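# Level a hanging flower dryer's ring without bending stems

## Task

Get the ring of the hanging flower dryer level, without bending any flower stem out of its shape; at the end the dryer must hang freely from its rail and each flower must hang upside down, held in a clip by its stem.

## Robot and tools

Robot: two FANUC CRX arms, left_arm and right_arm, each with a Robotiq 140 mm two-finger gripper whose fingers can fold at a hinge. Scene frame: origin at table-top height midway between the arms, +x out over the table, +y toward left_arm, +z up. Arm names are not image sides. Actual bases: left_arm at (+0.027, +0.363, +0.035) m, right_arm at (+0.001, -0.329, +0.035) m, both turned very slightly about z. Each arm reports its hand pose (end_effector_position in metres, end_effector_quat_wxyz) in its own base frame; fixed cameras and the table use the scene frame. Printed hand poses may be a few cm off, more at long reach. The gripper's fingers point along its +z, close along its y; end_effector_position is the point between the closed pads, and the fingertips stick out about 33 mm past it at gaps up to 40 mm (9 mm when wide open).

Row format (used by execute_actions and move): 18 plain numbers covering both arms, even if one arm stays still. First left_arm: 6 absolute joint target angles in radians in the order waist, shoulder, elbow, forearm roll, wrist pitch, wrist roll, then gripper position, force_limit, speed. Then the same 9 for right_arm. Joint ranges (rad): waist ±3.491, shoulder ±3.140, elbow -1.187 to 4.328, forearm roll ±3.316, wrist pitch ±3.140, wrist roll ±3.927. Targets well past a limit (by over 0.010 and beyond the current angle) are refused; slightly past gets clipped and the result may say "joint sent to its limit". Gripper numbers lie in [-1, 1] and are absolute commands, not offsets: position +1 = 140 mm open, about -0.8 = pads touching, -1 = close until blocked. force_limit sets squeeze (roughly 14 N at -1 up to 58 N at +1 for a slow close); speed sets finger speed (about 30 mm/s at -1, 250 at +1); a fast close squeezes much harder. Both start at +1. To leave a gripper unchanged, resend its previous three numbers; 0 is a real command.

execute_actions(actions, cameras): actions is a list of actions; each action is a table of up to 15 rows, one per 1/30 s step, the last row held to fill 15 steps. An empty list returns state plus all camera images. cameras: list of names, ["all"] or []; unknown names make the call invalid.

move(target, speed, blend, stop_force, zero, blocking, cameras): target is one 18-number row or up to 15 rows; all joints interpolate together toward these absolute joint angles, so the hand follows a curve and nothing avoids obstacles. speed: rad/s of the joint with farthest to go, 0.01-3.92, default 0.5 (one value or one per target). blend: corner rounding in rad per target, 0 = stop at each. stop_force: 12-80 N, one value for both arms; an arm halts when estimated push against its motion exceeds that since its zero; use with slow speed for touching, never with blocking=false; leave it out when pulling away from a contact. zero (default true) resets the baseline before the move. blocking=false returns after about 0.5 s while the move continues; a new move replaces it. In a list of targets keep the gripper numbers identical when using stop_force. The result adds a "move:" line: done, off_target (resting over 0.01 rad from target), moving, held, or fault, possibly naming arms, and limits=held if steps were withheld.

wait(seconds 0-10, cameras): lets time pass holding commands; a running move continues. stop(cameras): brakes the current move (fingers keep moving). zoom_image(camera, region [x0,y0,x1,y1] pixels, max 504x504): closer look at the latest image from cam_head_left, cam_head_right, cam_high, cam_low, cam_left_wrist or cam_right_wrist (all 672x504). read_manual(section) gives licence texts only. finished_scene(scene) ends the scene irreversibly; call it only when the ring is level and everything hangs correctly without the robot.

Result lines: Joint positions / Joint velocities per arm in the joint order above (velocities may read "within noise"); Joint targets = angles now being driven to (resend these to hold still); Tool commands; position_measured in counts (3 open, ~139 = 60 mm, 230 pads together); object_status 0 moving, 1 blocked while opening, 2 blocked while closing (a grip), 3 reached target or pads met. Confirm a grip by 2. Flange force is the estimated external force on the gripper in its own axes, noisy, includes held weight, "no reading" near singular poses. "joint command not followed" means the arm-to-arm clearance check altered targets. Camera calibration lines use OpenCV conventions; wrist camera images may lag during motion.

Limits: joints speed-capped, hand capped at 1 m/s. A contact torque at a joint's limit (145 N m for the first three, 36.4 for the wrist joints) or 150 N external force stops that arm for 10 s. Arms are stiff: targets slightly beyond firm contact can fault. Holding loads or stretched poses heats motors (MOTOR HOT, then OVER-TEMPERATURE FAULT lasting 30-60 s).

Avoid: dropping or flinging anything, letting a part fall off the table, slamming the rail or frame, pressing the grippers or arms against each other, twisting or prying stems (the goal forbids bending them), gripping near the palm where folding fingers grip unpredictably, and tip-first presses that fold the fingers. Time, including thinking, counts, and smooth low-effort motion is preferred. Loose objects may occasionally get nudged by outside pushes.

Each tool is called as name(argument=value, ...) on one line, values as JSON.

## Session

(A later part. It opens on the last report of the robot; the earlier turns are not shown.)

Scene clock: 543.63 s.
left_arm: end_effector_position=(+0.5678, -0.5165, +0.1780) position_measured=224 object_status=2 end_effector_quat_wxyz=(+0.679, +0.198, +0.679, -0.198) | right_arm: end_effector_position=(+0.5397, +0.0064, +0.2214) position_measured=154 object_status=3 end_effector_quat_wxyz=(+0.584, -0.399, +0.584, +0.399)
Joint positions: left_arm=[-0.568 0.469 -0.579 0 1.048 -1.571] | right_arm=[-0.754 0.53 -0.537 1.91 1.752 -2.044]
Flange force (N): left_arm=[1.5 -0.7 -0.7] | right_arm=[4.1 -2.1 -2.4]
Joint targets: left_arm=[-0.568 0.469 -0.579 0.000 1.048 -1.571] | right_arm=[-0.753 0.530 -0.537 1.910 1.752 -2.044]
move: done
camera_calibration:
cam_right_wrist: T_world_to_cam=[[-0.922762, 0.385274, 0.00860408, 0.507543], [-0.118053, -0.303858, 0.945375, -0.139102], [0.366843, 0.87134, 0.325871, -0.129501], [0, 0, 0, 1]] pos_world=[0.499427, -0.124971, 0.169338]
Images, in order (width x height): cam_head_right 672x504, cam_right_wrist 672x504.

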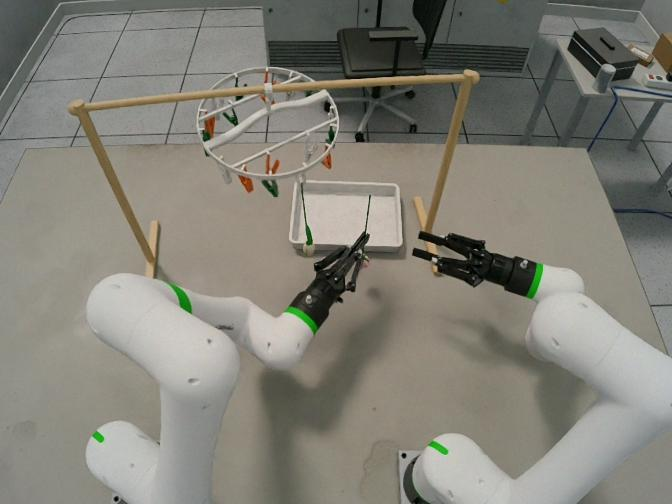

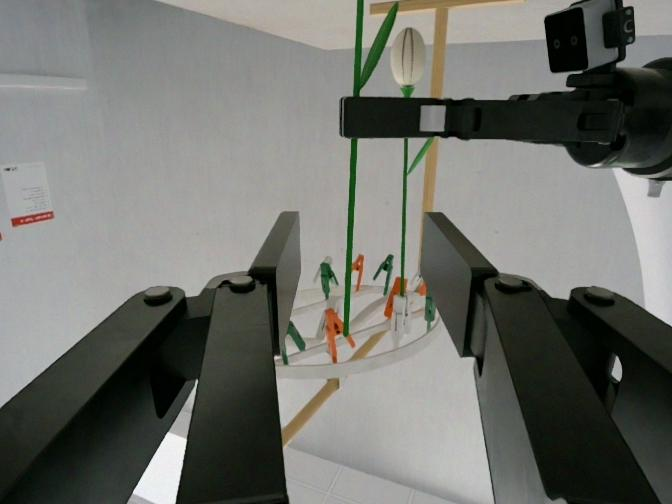

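move(target=[[-0.568,0.4692,-0.5792,0,1.0484,-1.571,-1,-1,-1,-0.5817,0.510,-0.577,1.7576,1.670,-2.039,-0.2,0.3,-1],[-0.568,0.4692,-0.5792,0,1.0484,-1.571,-1,-1,-1,-0.4098,0.490,-0.617,1.6055,1.5881,-2.0347,-0.2,0.3,-1]], speed=0.1, cameras=["cam_right_wrist","cam_left_wrist"])

Scene clock: 551.90 s.
left_arm: end_effector_position=(+0.5678, -0.5165, +0.1780) position_measured=224 object_status=2 end_effector_quat_wxyz=(+0.679, +0.198, +0.679, -0.198) | right_arm: end_effector_position=(+0.5911, +0.1366, +0.2203) position_measured=154 object_status=3 end_effector_quat_wxyz=(+0.584, -0.399, +0.584, +0.399)
Joint positions: left_arm=[-0.568 0.469 -0.579 0 1.048 -1.571] | right_arm=[-0.41 0.49 -0.617 1.606 1.588 -2.035]
Flange force (N): left_arm=[2.0 -0.1 0.6] | right_arm=[3.6 -3.1 -1.0]
Joint targets: left_arm=[-0.568 0.469 -0.579 0.000 1.048 -1.571] | right_arm=[-0.410 0.490 -0.617 1.606 1.588 -2.035]
move: done
camera_calibration:
cam_left_wrist: T_world_to_cam=[[0.528153, 0.849142, -0.00355153, 0.147288], [-0.278107, 0.176927, 0.944115, 0.0876406], [0.802316, -0.49765, 0.329597, -0.627758], [0, 0, 0, 1]] pos_world=[0.450243, -0.452978, 0.124687]
cam_right_wrist: T_world_to_cam=[[-0.922703, 0.385402, 0.00916363, 0.50464], [-0.117602, -0.304032, 0.945375, -0.0926268], [0.367135, 0.871223, 0.325856, -0.261448], [0, 0, 0, 1]] pos_world=[0.550727, 0.0051285, 0.168137]
Images, in order (width x height): cam_left_wrist 672x504, cam_right_wrist 672x504.

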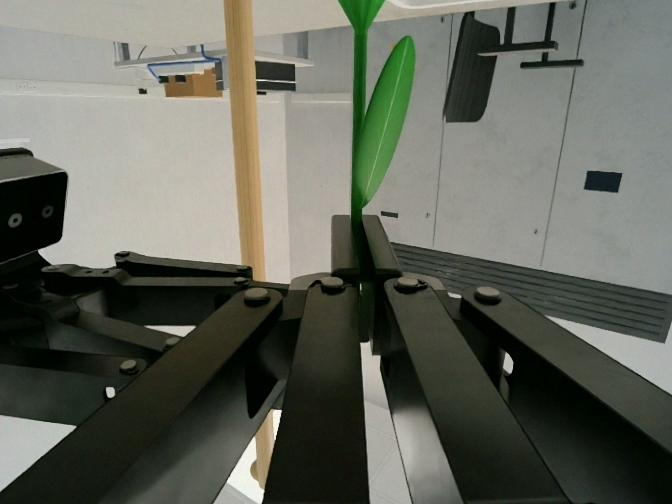

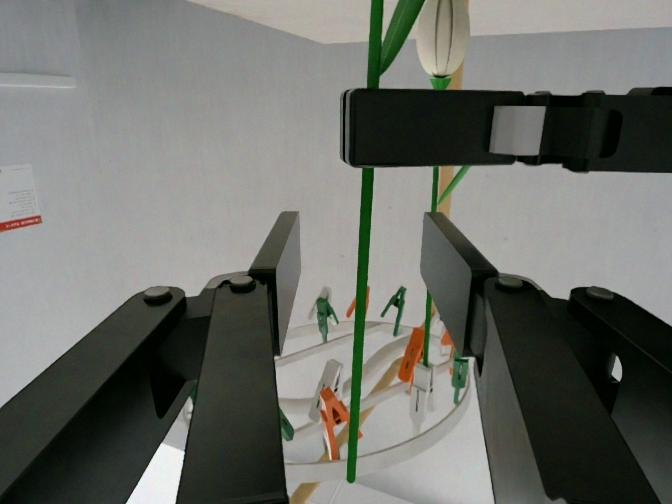

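move(target=[[-0.568,0.4692,-0.5792,0,1.0484,-1.571,-1,-1,-1,-0.4098,0.490,-0.617,1.6055,1.5881,-2.0347,-1,-1,-1],[-0.568,0.4692,-0.5792,0,1.0484,-1.571,-0.1,-1,-1,-0.4098,0.490,-0.617,1.6055,1.5881,-2.0347,-1,-1,-1],[-0.568,0.1534,-1.1289,0,1.2823,-1.571,-0.1,-1,-1,-0.4098,0.490,-0.617,1.6055,1.5881,-2.0347,-1,-1,-1]], speed=[0.1,0.1,0.25], cameras=["cam_right_wrist","cam_left_wrist"])

Scene clock: 563.73 s.
left_arm: end_effector_position=(+0.3866, -0.4009, +0.1780) position_measured=141 object_status=3 end_effector_quat_wxyz=(+0.679, +0.198, +0.679, -0.198) | right_arm: end_effector_position=(+0.5911, +0.1366, +0.2203) position_measured=224 object_status=2 end_effector_quat_wxyz=(+0.584, -0.399, +0.584, +0.399)
Joint positions: left_arm=[-0.568 0.153 -1.129 0 1.282 -1.571] | right_arm=[-0.41 0.49 -0.617 1.605 1.588 -2.035]
Flange force (N): left_arm=[-0.8 -0.9 -0.7] | right_arm=[4.5 -3.8 -1.3]
Joint targets: left_arm=[-0.568 0.153 -1.129 0.000 1.282 -1.571] | right_arm=[-0.410 0.490 -0.617 1.606 1.588 -2.035]
move: done
camera_calibration:
cam_left_wrist: T_world_to_cam=[[0.528153, 0.849142, -0.00355153, 0.144828], [-0.278107, 0.176927, 0.944115, 0.0168893], [0.802316, -0.49765, 0.329597, -0.424817], [0, 0, 0, 1]] pos_world=[0.269043, -0.337378, 0.124587]
cam_right_wrist: T_world_to_cam=[[-0.922704, 0.385401, 0.00916503, 0.504602], [-0.117635, -0.304115, 0.945344, -0.0925723], [0.367124, 0.871195, 0.325945, -0.261543], [0, 0, 0, 1]] pos_world=[0.550727, 0.00522842, 0.168137]
Images, in order (width x height): cam_left_wrist 672x504, cam_right_wrist 672x504.

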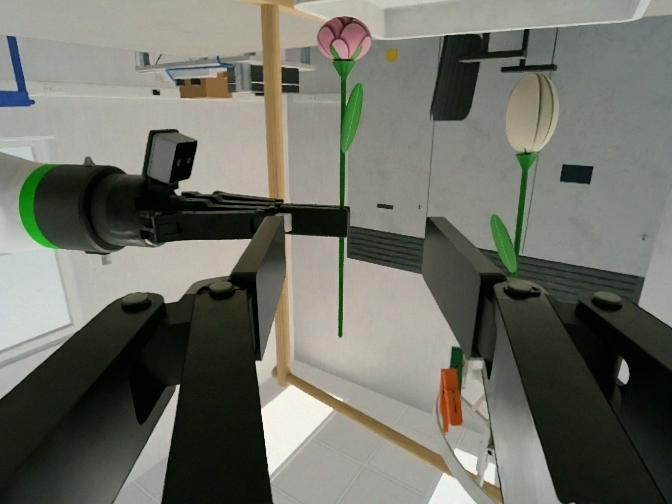

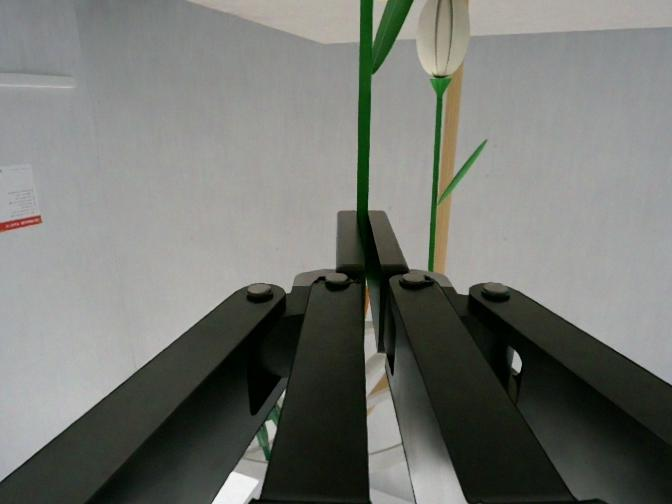

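move(target=[[-0.103,0.1534,-1.1289,0,1.2823,-1.571,0,0.3,-1,-0.4098,0.490,-0.617,1.6055,1.5881,-2.0347,-1,-1,-1],[-0.103,0.8415,-0.1415,0,1.8906,-1.571,-0.08,0.3,-1,-0.4098,0.490,-0.617,1.6055,1.5881,-2.0347,-1,-1,-1]], speed=0.4, cameras=["cam_head_right","cam_left_wrist","cam_low"])

zoom_image(camera="cam_low", region=[280, 120, 420, 280])

Scene clock: 590.63 s.
left_arm: end_effector_position=(+0.7462, -0.2078, +0.3813) position_measured=139 object_status=0 end_effector_quat_wxyz=(+0.944, +0.017, +0.325, -0.049) | right_arm: end_effector_position=(+0.5911, +0.1366, +0.2203) position_measured=224 object_status=2 end_effector_quat_wxyz=(+0.584, -0.399, +0.584, +0.399)
Joint positions: left_arm=[-0.103 0.842 -0.142 0 1.891 -1.571] | right_arm=[-0.41 0.49 -0.617 1.606 1.588 -2.035]
Flange force (N): left_arm=[1.1 -0.9 -1.5] | right_arm=[3.9 -3.3 -0.8]
Joint targets: left_arm=[-0.103 0.842 -0.141 0.000 1.891 -1.571] | right_arm=[-0.410 0.490 -0.617 1.606 1.588 -2.035]
move: done
camera_calibration:
cam_left_wrist: T_world_to_cam=[[0.0984414, 0.995078, -0.0113423, 0.145606], [-0.941949, 0.0968498, 0.321483, 0.606886], [0.320999, -0.0209634, 0.946847, -0.461483], [0, 0, 0, 1]] pos_world=[0.705458, -0.213341, 0.243501]
Images, in order (width x height): cam_head_right 672x504, cam_low 672x504, cam_left_wrist 672x504.

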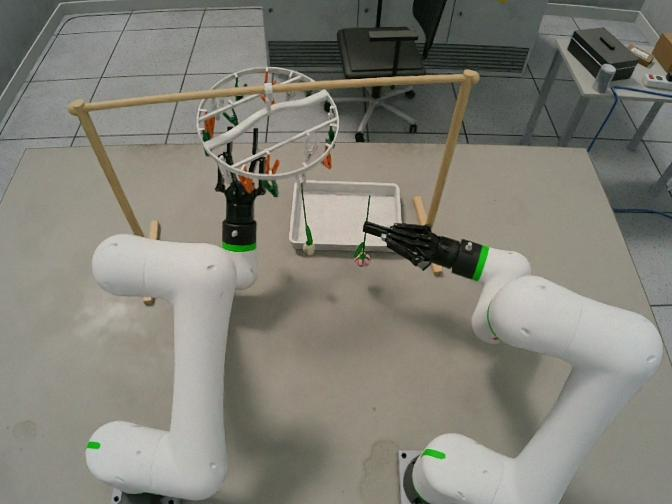

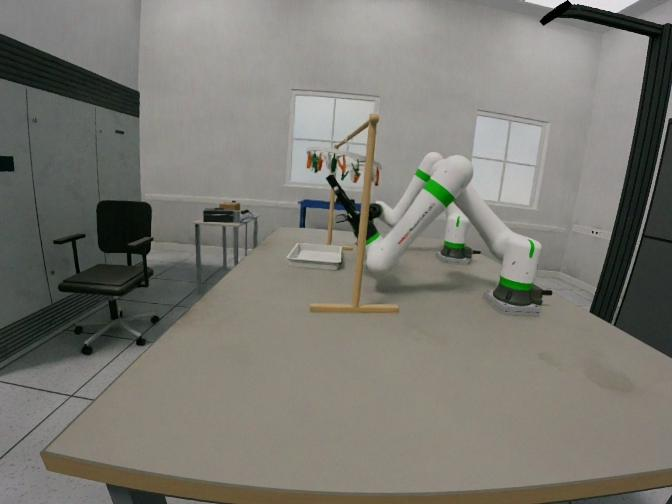

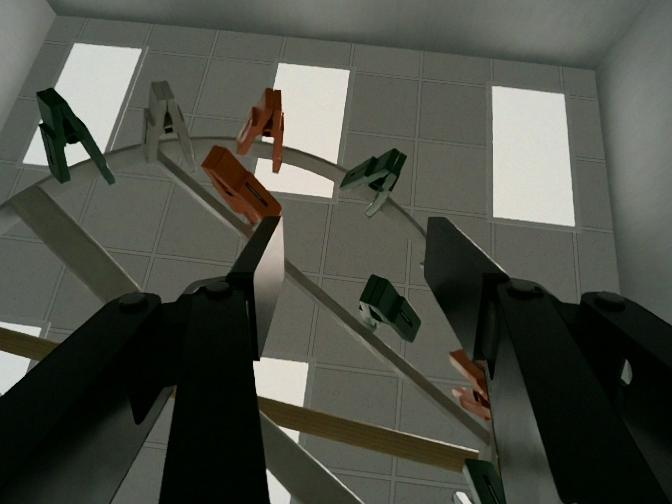

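Scaled by 3.150 from the camera's 672x504 image, which has a finer 960x720 frame.

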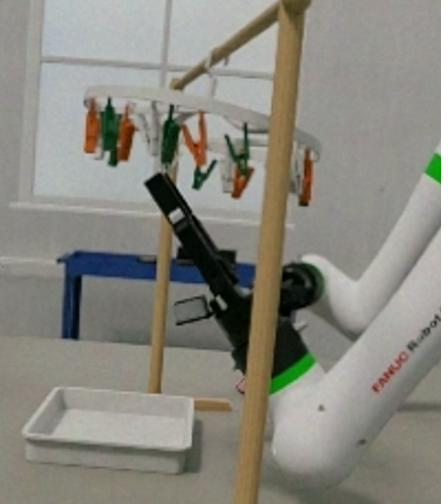

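zoom_image(camera="cam_left_wrist", region=[320, 120, 450, 240])

Scaled by 3.877 from the camera's 672x504 image, which has a finer 960x720 frame.

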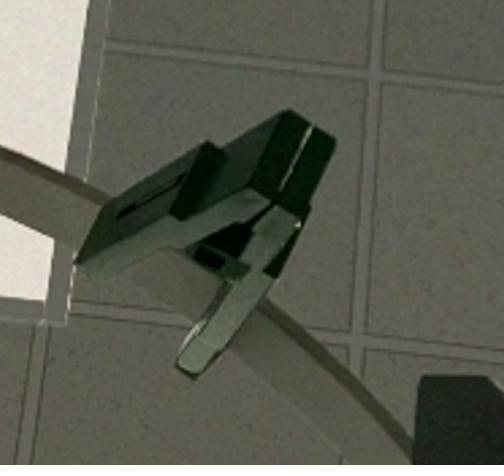

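move(target=[[-0.15,0.65,-0.5,0,1.7,-1.571,-0.08,0.3,-1,-0.4098,0.490,-0.617,1.6055,1.5881,-2.0347,-1,-1,-1],[-0.25,0.75,-0.3,0.36,1.75,0.98,-0.08,0.3,-1,-0.4098,0.490,-0.617,1.6055,1.5881,-2.0347,-1,-1,-1]], speed=0.6, cameras=["cam_head_right","cam_left_wrist","cam_low"])

Scene clock: 656.53 s.
left_arm: end_effector_position=(+0.7624, -0.1927, +0.3533) position_measured=139 object_status=3 end_effector_quat_wxyz=(-0.253, +0.439, -0.036, +0.862) | right_arm: end_effector_position=(+0.5911, +0.1366, +0.2203) position_measured=224 object_status=2 end_effector_quat_wxyz=(+0.584, -0.399, +0.584, +0.399)
Joint positions: left_arm=[-0.25 0.75 -0.3 0.36 1.75 0.98] | right_arm=[-0.41 0.49 -0.617 1.606 1.588 -2.035]
Flange force (N): left_arm=[-0.8 0.9 -0.2] | right_arm=[3.9 -3.7 -2.2]
Joint targets: left_arm=[-0.250 0.750 -0.300 0.360 1.750 0.980] | right_arm=[-0.410 0.490 -0.617 1.606 1.588 -2.035]
move: done
camera_calibration:
cam_left_wrist: T_world_to_cam=[[0.393779, -0.872938, -0.287952, -0.358692], [0.204956, 0.388758, -0.898254, 0.242386], [0.896064, 0.294696, 0.331999, -0.600165], [0, 0, 0, 1]] pos_world=[0.629353, -0.230479, 0.313692]
Images, in order (width x height): cam_head_right 672x504, cam_low 672x504, cam_left_wrist 672x504.

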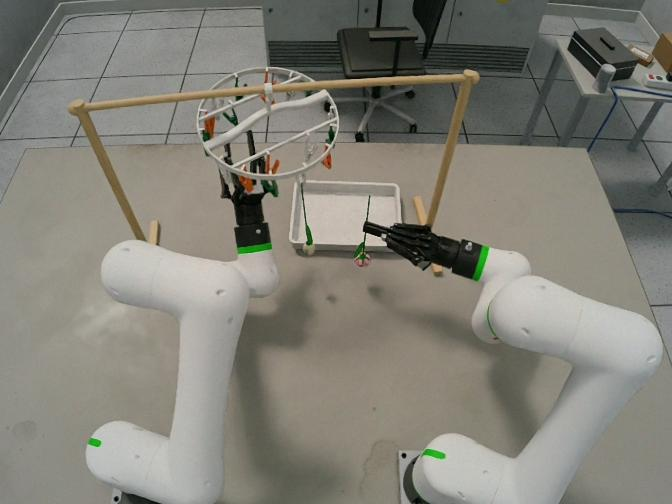

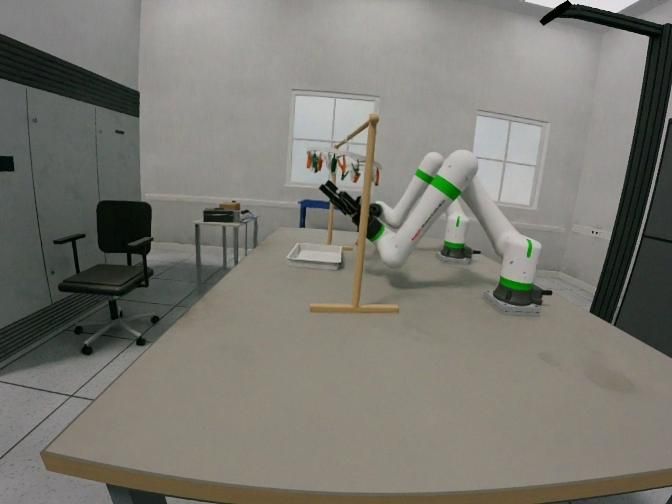

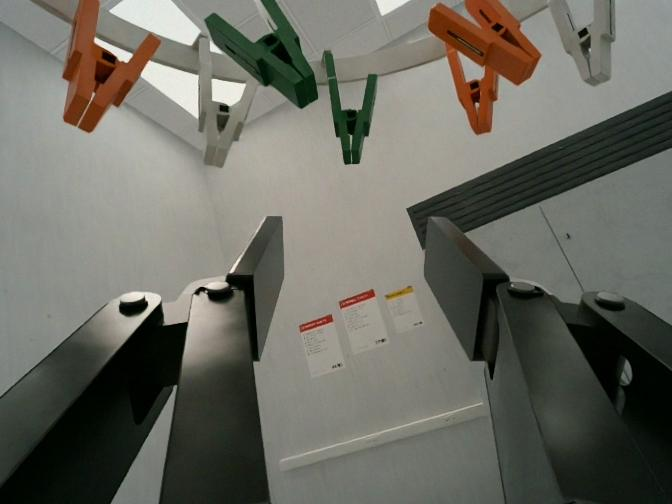

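move(target=[-0.234,0.872,-0.043,0.324,1.817,1.068,-0.08,0.3,-1,-0.4098,0.490,-0.617,1.6055,1.5881,-2.0347,-1,-1,-1], speed=0.15, cameras=["cam_head_right","cam_left_wrist","cam_low"])

zoom_image(camera="cam_low", region=[280, 120, 420, 280])

Scene clock: 676.63 s.
left_arm: end_effector_position=(+0.7904, -0.2019, +0.4019) position_measured=139 object_status=3 end_effector_quat_wxyz=(-0.213, +0.351, +0.009, +0.912) | right_arm: end_effector_position=(+0.5911, +0.1366, +0.2203) position_measured=224 object_status=2 end_effector_quat_wxyz=(+0.584, -0.399, +0.584, +0.399)
Joint positions: left_arm=[-0.234 0.872 -0.043 0.324 1.817 1.068] | right_arm=[-0.41 0.49 -0.617 1.606 1.588 -2.035]
Flange force (N): left_arm=[-0.7 1.0 -1.3] | right_arm=[3.7 -3.4 -2.0]
Joint targets: left_arm=[-0.234 0.872 -0.043 0.324 1.817 1.068] | right_arm=[-0.410 0.490 -0.617 1.606 1.588 -2.035]
move: done
camera_calibration:
cam_left_wrist: T_world_to_cam=[[0.384267, -0.912732, -0.138777, -0.424371], [0.416765, 0.305627, -0.856095, 0.0827991], [0.8238, 0.271132, 0.497837, -0.653001], [0, 0, 0, 1]] pos_world=[0.666507, -0.235593, 0.337079]
Images, in order (width x height): cam_head_right 672x504, cam_low 672x504, cam_left_wrist 672x504.

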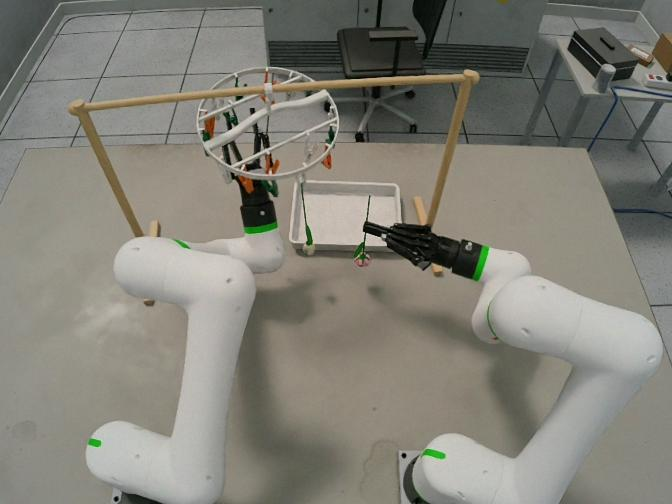

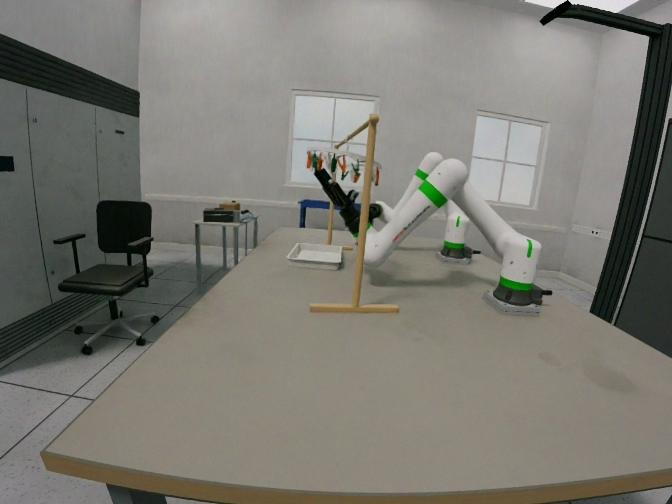

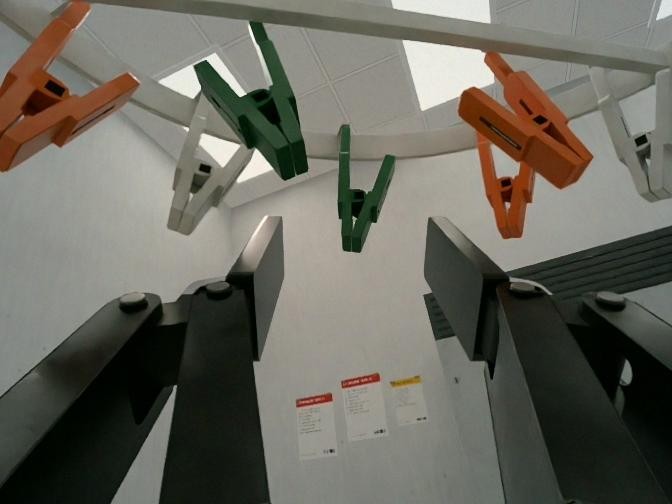

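Scaled by 3.150 from the camera's 672x504 image, which has a finer 960x720 frame.

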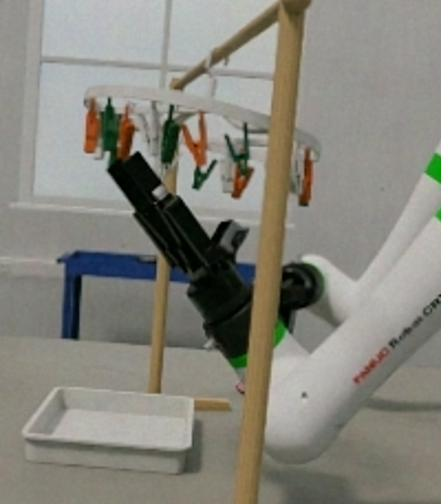

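move(target=[-0.2188,0.9935,0.2146,0.2873,1.8845,1.1558,-0.08,0.3,-1,-0.4098,0.490,-0.617,1.6055,1.5881,-2.0347,-1,-1,-1], speed=0.1, cameras=["cam_head_right","cam_left_wrist","cam_low"])

zoom_image(camera="cam_low", region=[280, 120, 420, 280])

zoom_image(camera="cam_head_right", region=[190, 60, 330, 220])

Scene clock: 687.50 s.
left_arm: end_effector_position=(+0.7997, -0.2071, +0.4417) position_measured=139 object_status=3 end_effector_quat_wxyz=(-0.168, +0.255, +0.045, +0.951) | right_arm: end_effector_position=(+0.5911, +0.1366, +0.2203) position_measured=224 object_status=2 end_effector_quat_wxyz=(+0.584, -0.399, +0.584, +0.399)
Joint positions: left_arm=[-0.219 0.993 0.215 0.287 1.884 1.156] | right_arm=[-0.41 0.49 -0.617 1.606 1.588 -2.035]
Flange force (N): left_arm=[-1.7 2.1 -0.3] | right_arm=[4.1 -2.7 -1.2]
Joint targets: left_arm=[-0.219 0.994 0.215 0.287 1.884 1.156] | right_arm=[-0.410 0.490 -0.617 1.606 1.588 -2.035]
move: done
camera_calibration:
cam_left_wrist: T_world_to_cam=[[0.334717, -0.942283, -0.00813802, -0.451283], [0.613014, 0.224297, -0.757565, -0.102763], [0.715666, 0.248582, 0.652709, -0.665693], [0, 0, 0, 1]] pos_world=[0.690462, -0.236708, 0.352981]
Images, in order (width x height): cam_head_right 672x504, cam_low 672x504, cam_left_wrist 672x504.

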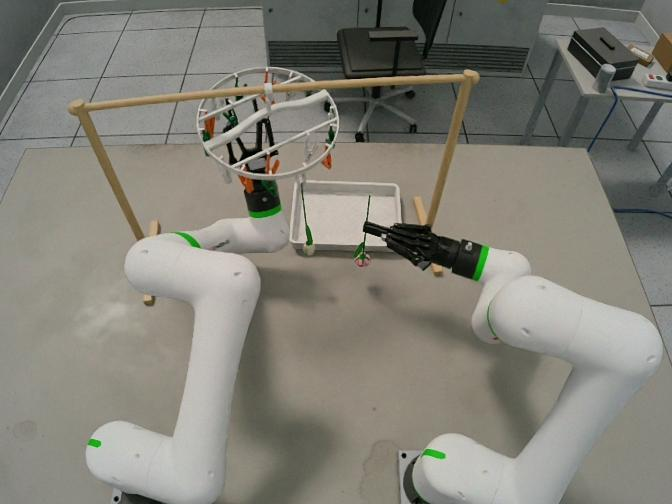

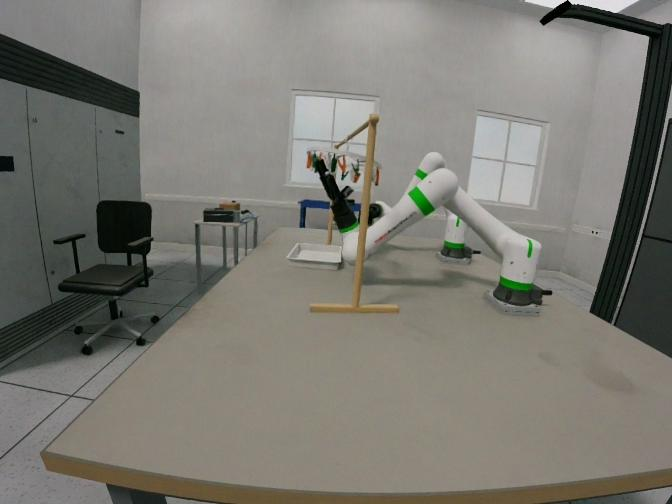

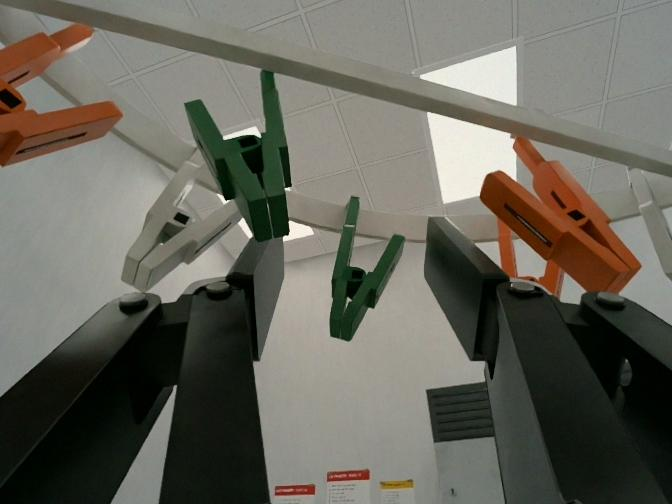

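Scaled by 3.150 from the camera's 672x504 image, which has a finer 960x720 frame.

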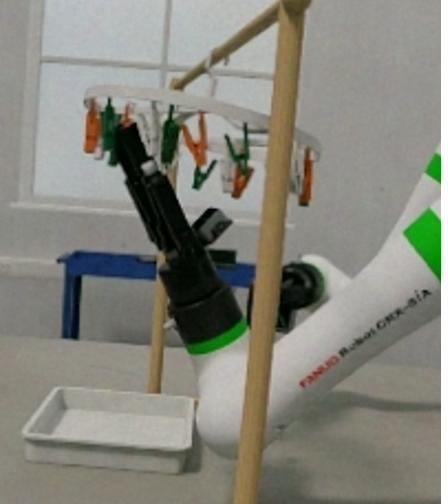

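Scaled by 3.150 from the camera's 672x504 image, which has a finer 960x720 frame.

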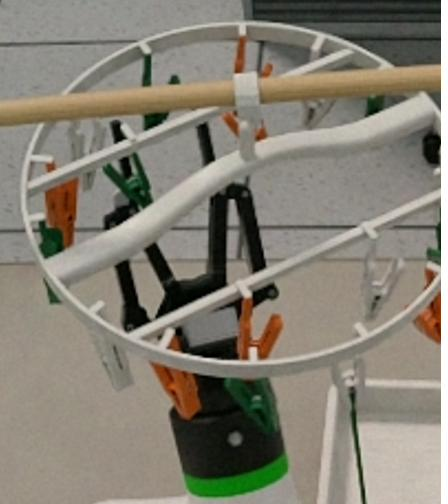

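move(target=[[-0.2158,1.0178,0.2661,0.2803,1.898,1.1734,-0.08,0.3,-1,-0.4098,0.490,-0.617,1.6055,1.5881,-2.0347,-1,-1,-1],[-0.2158,1.0178,0.2661,0.2803,1.898,1.1734,-1,-1,-1,-0.4098,0.490,-0.617,1.6055,1.5881,-2.0347,-1,-1,-1]], speed=0.08, cameras=["cam_left_wrist"])

Scene clock: 701.70 s.
left_arm: end_effector_position=(+0.7995, -0.2075, +0.4482) position_measured=231 object_status=3 end_effector_quat_wxyz=(-0.159, +0.235, +0.051, +0.957) | right_arm: end_effector_position=(+0.5911, +0.1366, +0.2203) position_measured=224 object_status=2 end_effector_quat_wxyz=(+0.584, -0.399, +0.584, +0.399)
Joint positions: left_arm=[-0.216 1.018 0.266 0.28 1.898 1.173] | right_arm=[-0.41 0.49 -0.617 1.606 1.588 -2.035]
Flange force (N): left_arm=[-1.5 2.2 -0.7] | right_arm=[4.0 -3.3 -1.0]
Joint targets: left_arm=[-0.216 1.018 0.266 0.280 1.898 1.173] | right_arm=[-0.410 0.490 -0.617 1.606 1.588 -2.035]
move: done
camera_calibration:
cam_left_wrist: T_world_to_cam=[[0.320814, -0.947026, 0.0148505, -0.451732], [0.648872, 0.208335, -0.731821, -0.141059], [0.68996, 0.244414, 0.681335, -0.662824], [0, 0, 0, 1]] pos_world=[0.693773, -0.236411, 0.355083]
Images, in order (width x height): cam_left_wrist 672x504.

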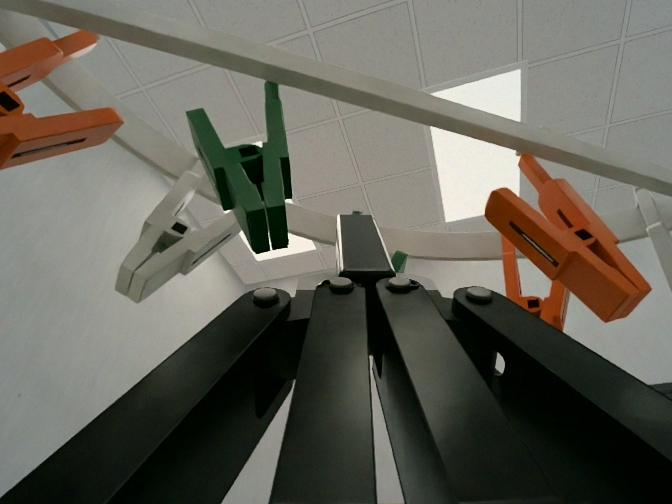

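move(target=[[-0.2188,0.9935,0.2146,0.2873,1.8845,1.1558,-1,-1,-1,-0.4098,0.490,-0.617,1.6055,1.5881,-2.0347,-1,-1,-1],[-0.2188,0.9935,0.2146,0.2873,1.8845,1.1558,-0.08,-1,-1,-0.4098,0.490,-0.617,1.6055,1.5881,-2.0347,-1,-1,-1],[-0.1987,0.9995,0.30,0.2715,1.804,1.148,-0.08,-1,-1,-0.4098,0.490,-0.617,1.6055,1.5881,-2.0347,-1,-1,-1]], speed=0.08, cameras=["cam_left_wrist","cam_low"])

zoom_image(camera="cam_low", region=[290, 130, 390, 230])

Scene clock: 732.00 s.
left_arm: end_effector_position=(+0.8254, -0.1991, +0.4652) position_measured=139 object_status=3 end_effector_quat_wxyz=(-0.168, +0.255, +0.045, +0.951) | right_arm: end_effector_position=(+0.5911, +0.1366, +0.2203) position_measured=224 object_status=2 end_effector_quat_wxyz=(+0.584, -0.399, +0.584, +0.399)
Joint positions: left_arm=[-0.199 1 0.3 0.271 1.804 1.148] | right_arm=[-0.41 0.49 -0.617 1.606 1.588 -2.035]
Flange force (N): left_arm=[-0.4 1.1 0.4] | right_arm=[3.7 -4.6 -0.4]
Joint targets: left_arm=[-0.199 1.000 0.300 0.272 1.804 1.148] | right_arm=[-0.410 0.490 -0.617 1.606 1.588 -2.035]
move: done
camera_calibration:
cam_left_wrist: T_world_to_cam=[[0.3345, -0.94236, -0.00821262, -0.451989], [0.612979, 0.224186, -0.757626, -0.102412], [0.715797, 0.248392, 0.652637, -0.701589], [0, 0, 0, 1]] pos_world=[0.716162, -0.228708, 0.376581]
Images, in order (width x height): cam_low 672x504, cam_left_wrist 672x504.

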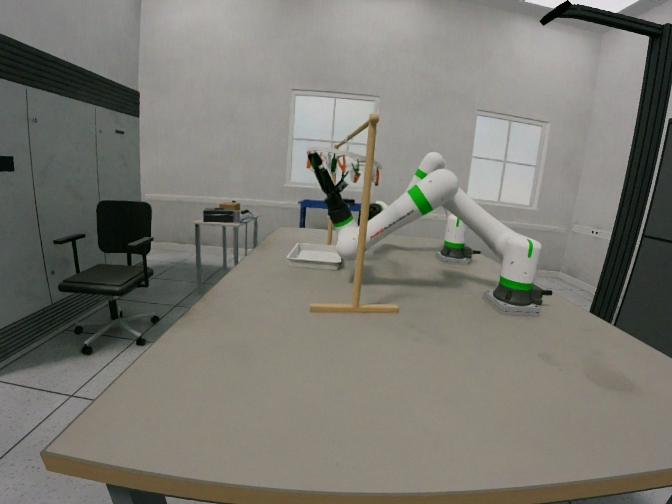

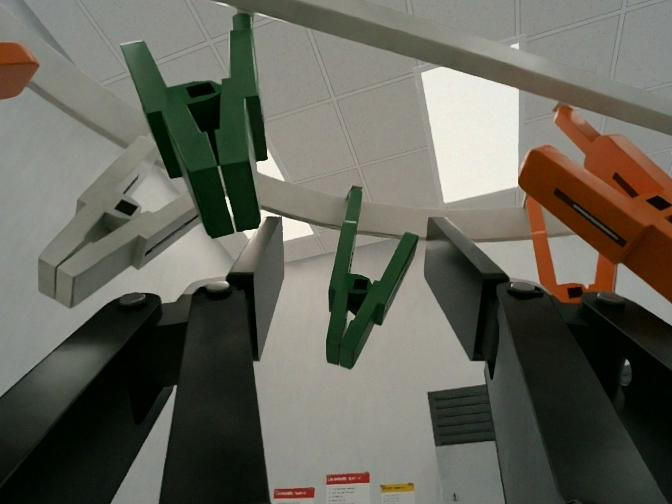

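Scaled by 5.040 from the camera's 672x504 image, which has a finer 960x720 frame.

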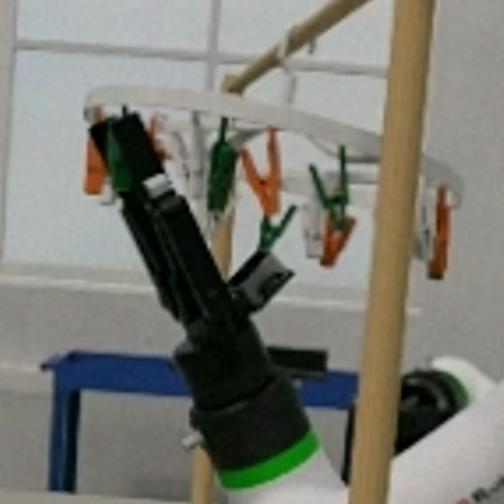

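move(target=[[-0.2088,0.9965,0.2573,0.2794,1.844,1.152,-0.08,-1,-1,-0.4098,0.490,-0.617,1.6055,1.5881,-2.0347,-1,-1,-1],[-0.2088,0.9965,0.2573,0.2794,1.844,1.152,-1,-1,-1,-0.4098,0.490,-0.617,1.6055,1.5881,-2.0347,-1,-1,-1]], speed=0.08, cameras=["cam_left_wrist","cam_low"])

zoom_image(camera="cam_low", region=[290, 130, 390, 230])

Scene clock: 750.90 s.
left_arm: end_effector_position=(+0.8129, -0.2032, +0.4532) position_measured=193 object_status=0 end_effector_quat_wxyz=(-0.168, +0.255, +0.045, +0.951) | right_arm: end_effector_position=(+0.5911, +0.1366, +0.2203) position_measured=224 object_status=2 end_effector_quat_wxyz=(+0.584, -0.399, +0.584, +0.399)
Joint positions: left_arm=[-0.209 0.996 0.257 0.279 1.844 1.152] | right_arm=[-0.41 0.49 -0.617 1.606 1.588 -2.035]
Flange force (N): left_arm=[-3.0 2.0 -0.2] | right_arm=[4.0 -3.7 -0.9]
Joint targets: left_arm=[-0.209 0.996 0.257 0.279 1.844 1.152] | right_arm=[-0.410 0.490 -0.617 1.606 1.588 -2.035]
move: done
camera_calibration:
cam_left_wrist: T_world_to_cam=[[0.334418, -0.942392, -0.00787633, -0.451808], [0.6129, 0.223828, -0.757796, -0.102826], [0.715904, 0.248593, 0.652444, -0.683677], [0, 0, 0, 1]] pos_world=[0.703562, -0.232808, 0.364581]
Images, in order (width x height): cam_low 672x504, cam_left_wrist 672x504.

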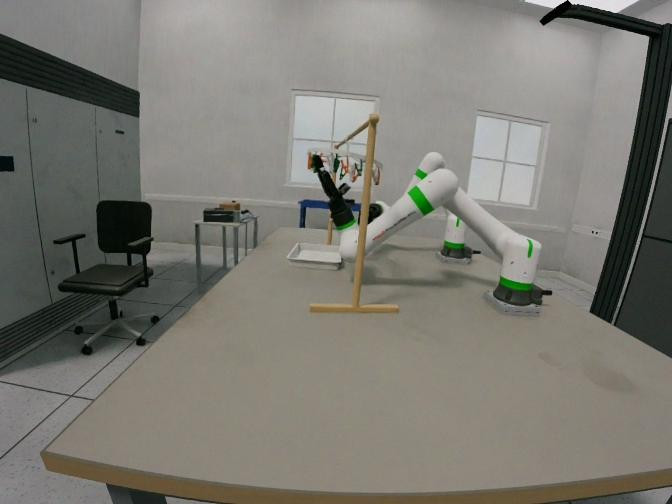

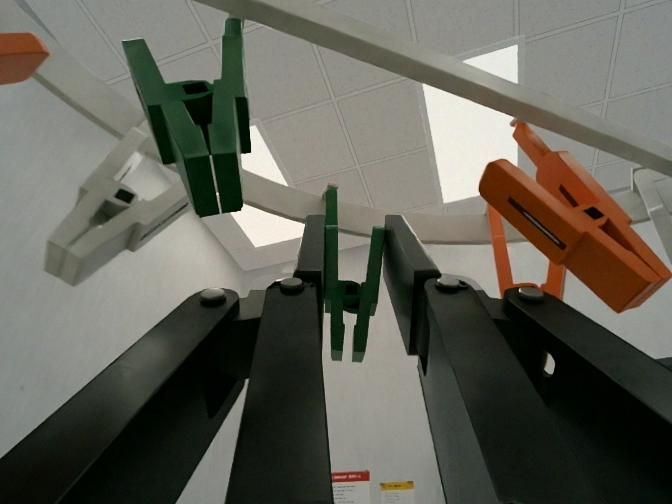

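Scaled by 5.040 from the camera's 672x504 image, which has a finer 960x720 frame.

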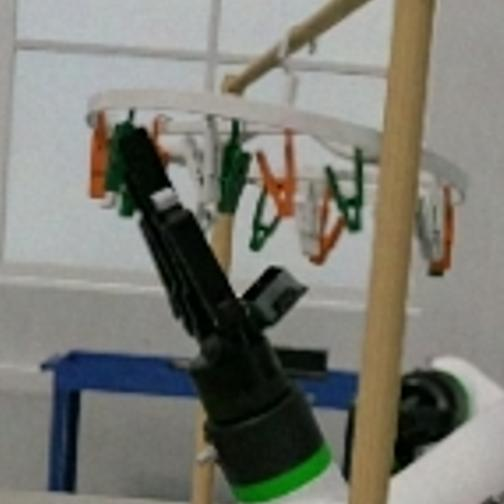

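move(target=[[-0.2088,0.9965,0.2573,0.2794,1.844,1.152,-0.98,0.3,-1,-0.4098,0.490,-0.617,1.6055,1.5881,-2.0347,-1,-1,-1]], speed=0.08, cameras=["cam_left_wrist"])

zoom_image(camera="cam_left_wrist", region=[280, 170, 440, 390])

Scene clock: 754.07 s.
left_arm: end_effector_position=(+0.8129, -0.2032, +0.4532) position_measured=202 object_status=0 end_effector_quat_wxyz=(-0.168, +0.255, +0.045, +0.951) | right_arm: end_effector_position=(+0.5911, +0.1366, +0.2203) position_measured=224 object_status=2 end_effector_quat_wxyz=(+0.584, -0.399, +0.584, +0.399)
Joint positions: left_arm=[-0.209 0.996 0.257 0.279 1.844 1.152] | right_arm=[-0.41 0.49 -0.617 1.606 1.588 -2.035]
Flange force (N): left_arm=[-2.4 1.5 -0.2] | right_arm=[3.9 -4.4 -1.3]
Joint targets: left_arm=[-0.209 0.996 0.257 0.279 1.844 1.152] | right_arm=[-0.410 0.490 -0.617 1.606 1.588 -2.035]
move: done
camera_calibration:
cam_left_wrist: T_world_to_cam=[[0.334418, -0.942392, -0.00787633, -0.451808], [0.6129, 0.223828, -0.757796, -0.102826], [0.715904, 0.248593, 0.652444, -0.683677], [0, 0, 0, 1]] pos_world=[0.703562, -0.232808, 0.364581]
Images, in order (width x height): cam_left_wrist 672x504.

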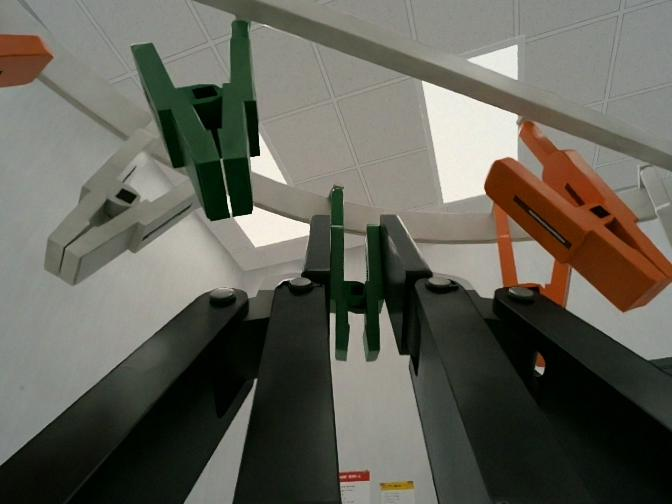

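Scaled by 2.291 from the camera's 672x504 image, which has a finer 960x720 frame.

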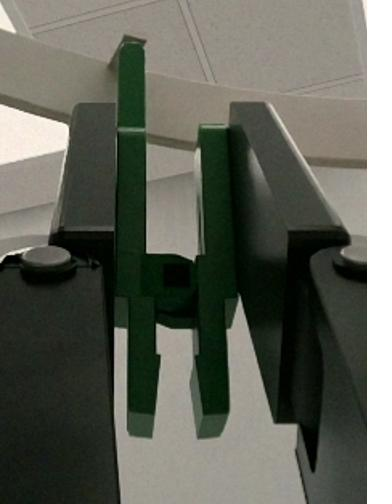

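move(target=[-0.2088,0.9965,0.2573,0.2794,1.844,1.152,-0.98,0.3,-1,-0.0015,1.13,0.6564,1.5392,1.5092,-2.667,-1,-1,-1], speed=0.3, cameras=["all"])

zoom_image(camera="cam_low", region=[280, 130, 420, 270])

Scene clock: 815.87 s.
left_arm: end_effector_position=(+0.8129, -0.2032, +0.4532) position_measured=202 object_status=2 end_effector_quat_wxyz=(-0.168, +0.255, +0.045, +0.951) | right_arm: end_effector_position=(+0.8379, +0.3503, +0.2795) position_measured=224 object_status=2 end_effector_quat_wxyz=(+0.517, -0.482, +0.517, +0.482)
Joint positions: left_arm=[-0.209 0.997 0.257 0.279 1.844 1.152] | right_arm=[-0.002 1.13 0.656 1.539 1.509 -2.667]
Flange force (N): left_arm=[-0.8 1.3 -0.8] | right_arm=no reading
Joint targets: left_arm=[-0.209 0.996 0.257 0.279 1.844 1.152] | right_arm=[-0.002 1.130 0.656 1.539 1.509 -2.667]
move: done
camera_calibration:
cam_left_wrist: T_world_to_cam=[[0.334394, -0.9424, -0.00789824, -0.451785], [0.612856, 0.223812, -0.757836, -0.102784], [0.715953, 0.248575, 0.652397, -0.683699], [0, 0, 0, 1]] pos_world=[0.703562, -0.232808, 0.364581]
cam_right_wrist: T_world_to_cam=[[-0.995414, 0.095259, 0.00874435, 0.812211], [-0.0228237, -0.325276, 0.945344, -0.126539], [0.0928968, 0.940809, 0.325959, -0.352243], [0, 0, 0, 1]] pos_world=[0.83832, 0.212863, 0.227337]

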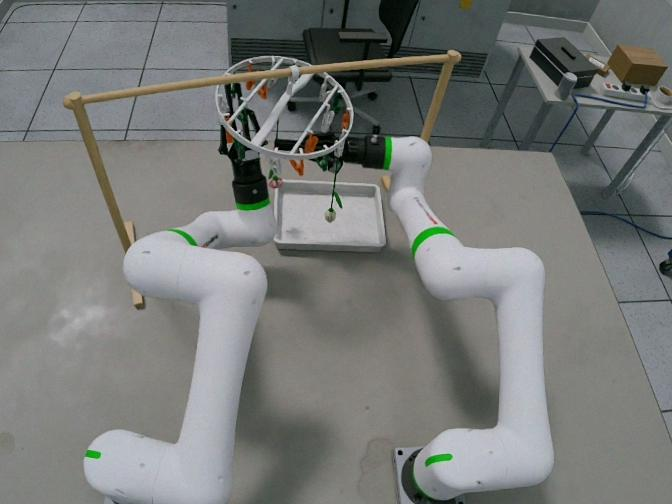

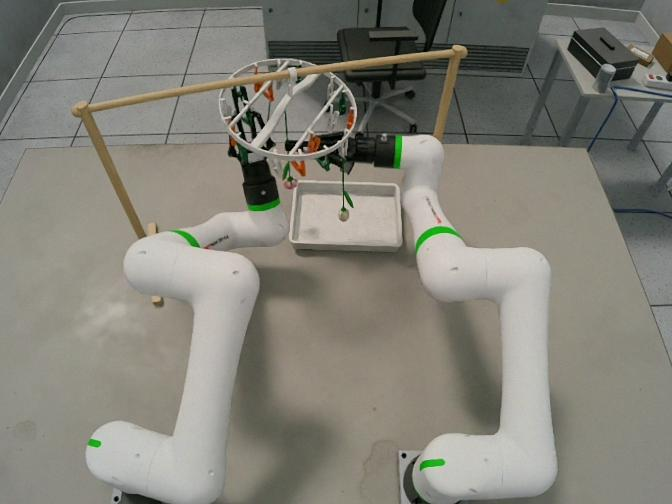

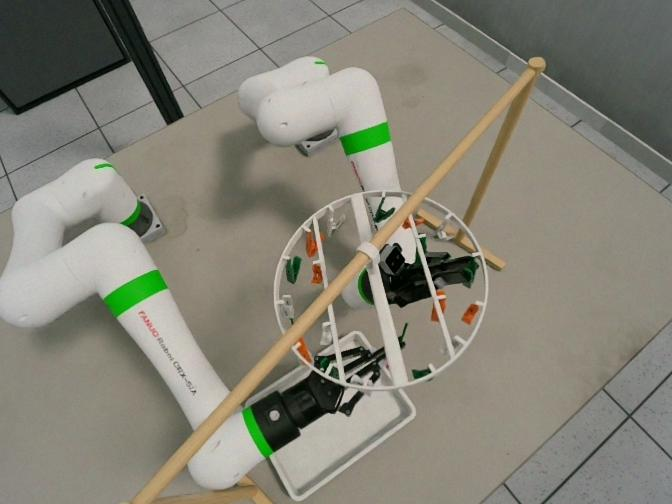

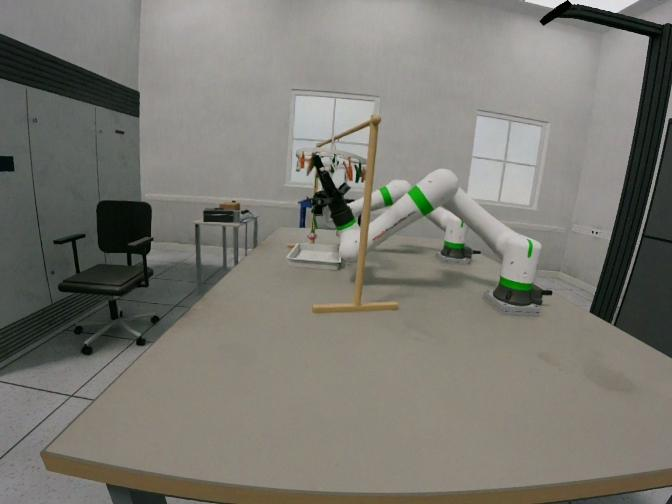

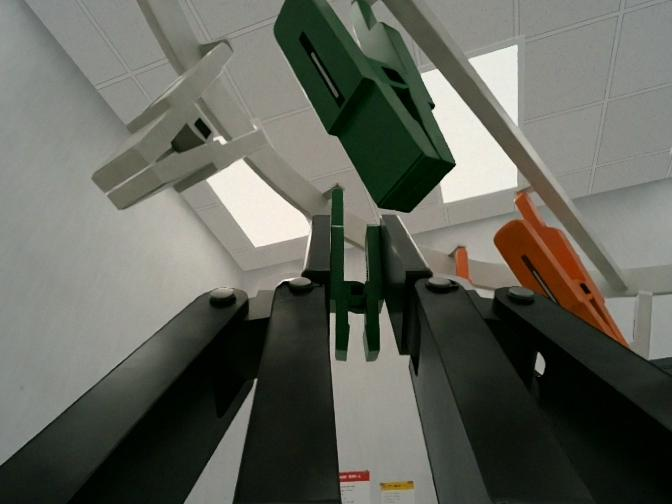

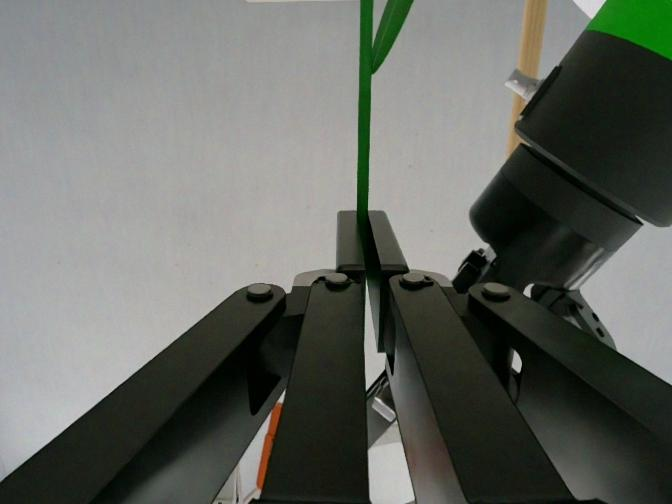

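Scaled by 3.600 from the camera's 672x504 image, which has a finer 960x720 frame.

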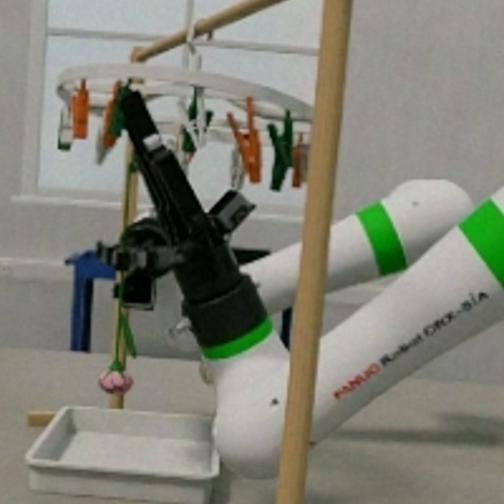

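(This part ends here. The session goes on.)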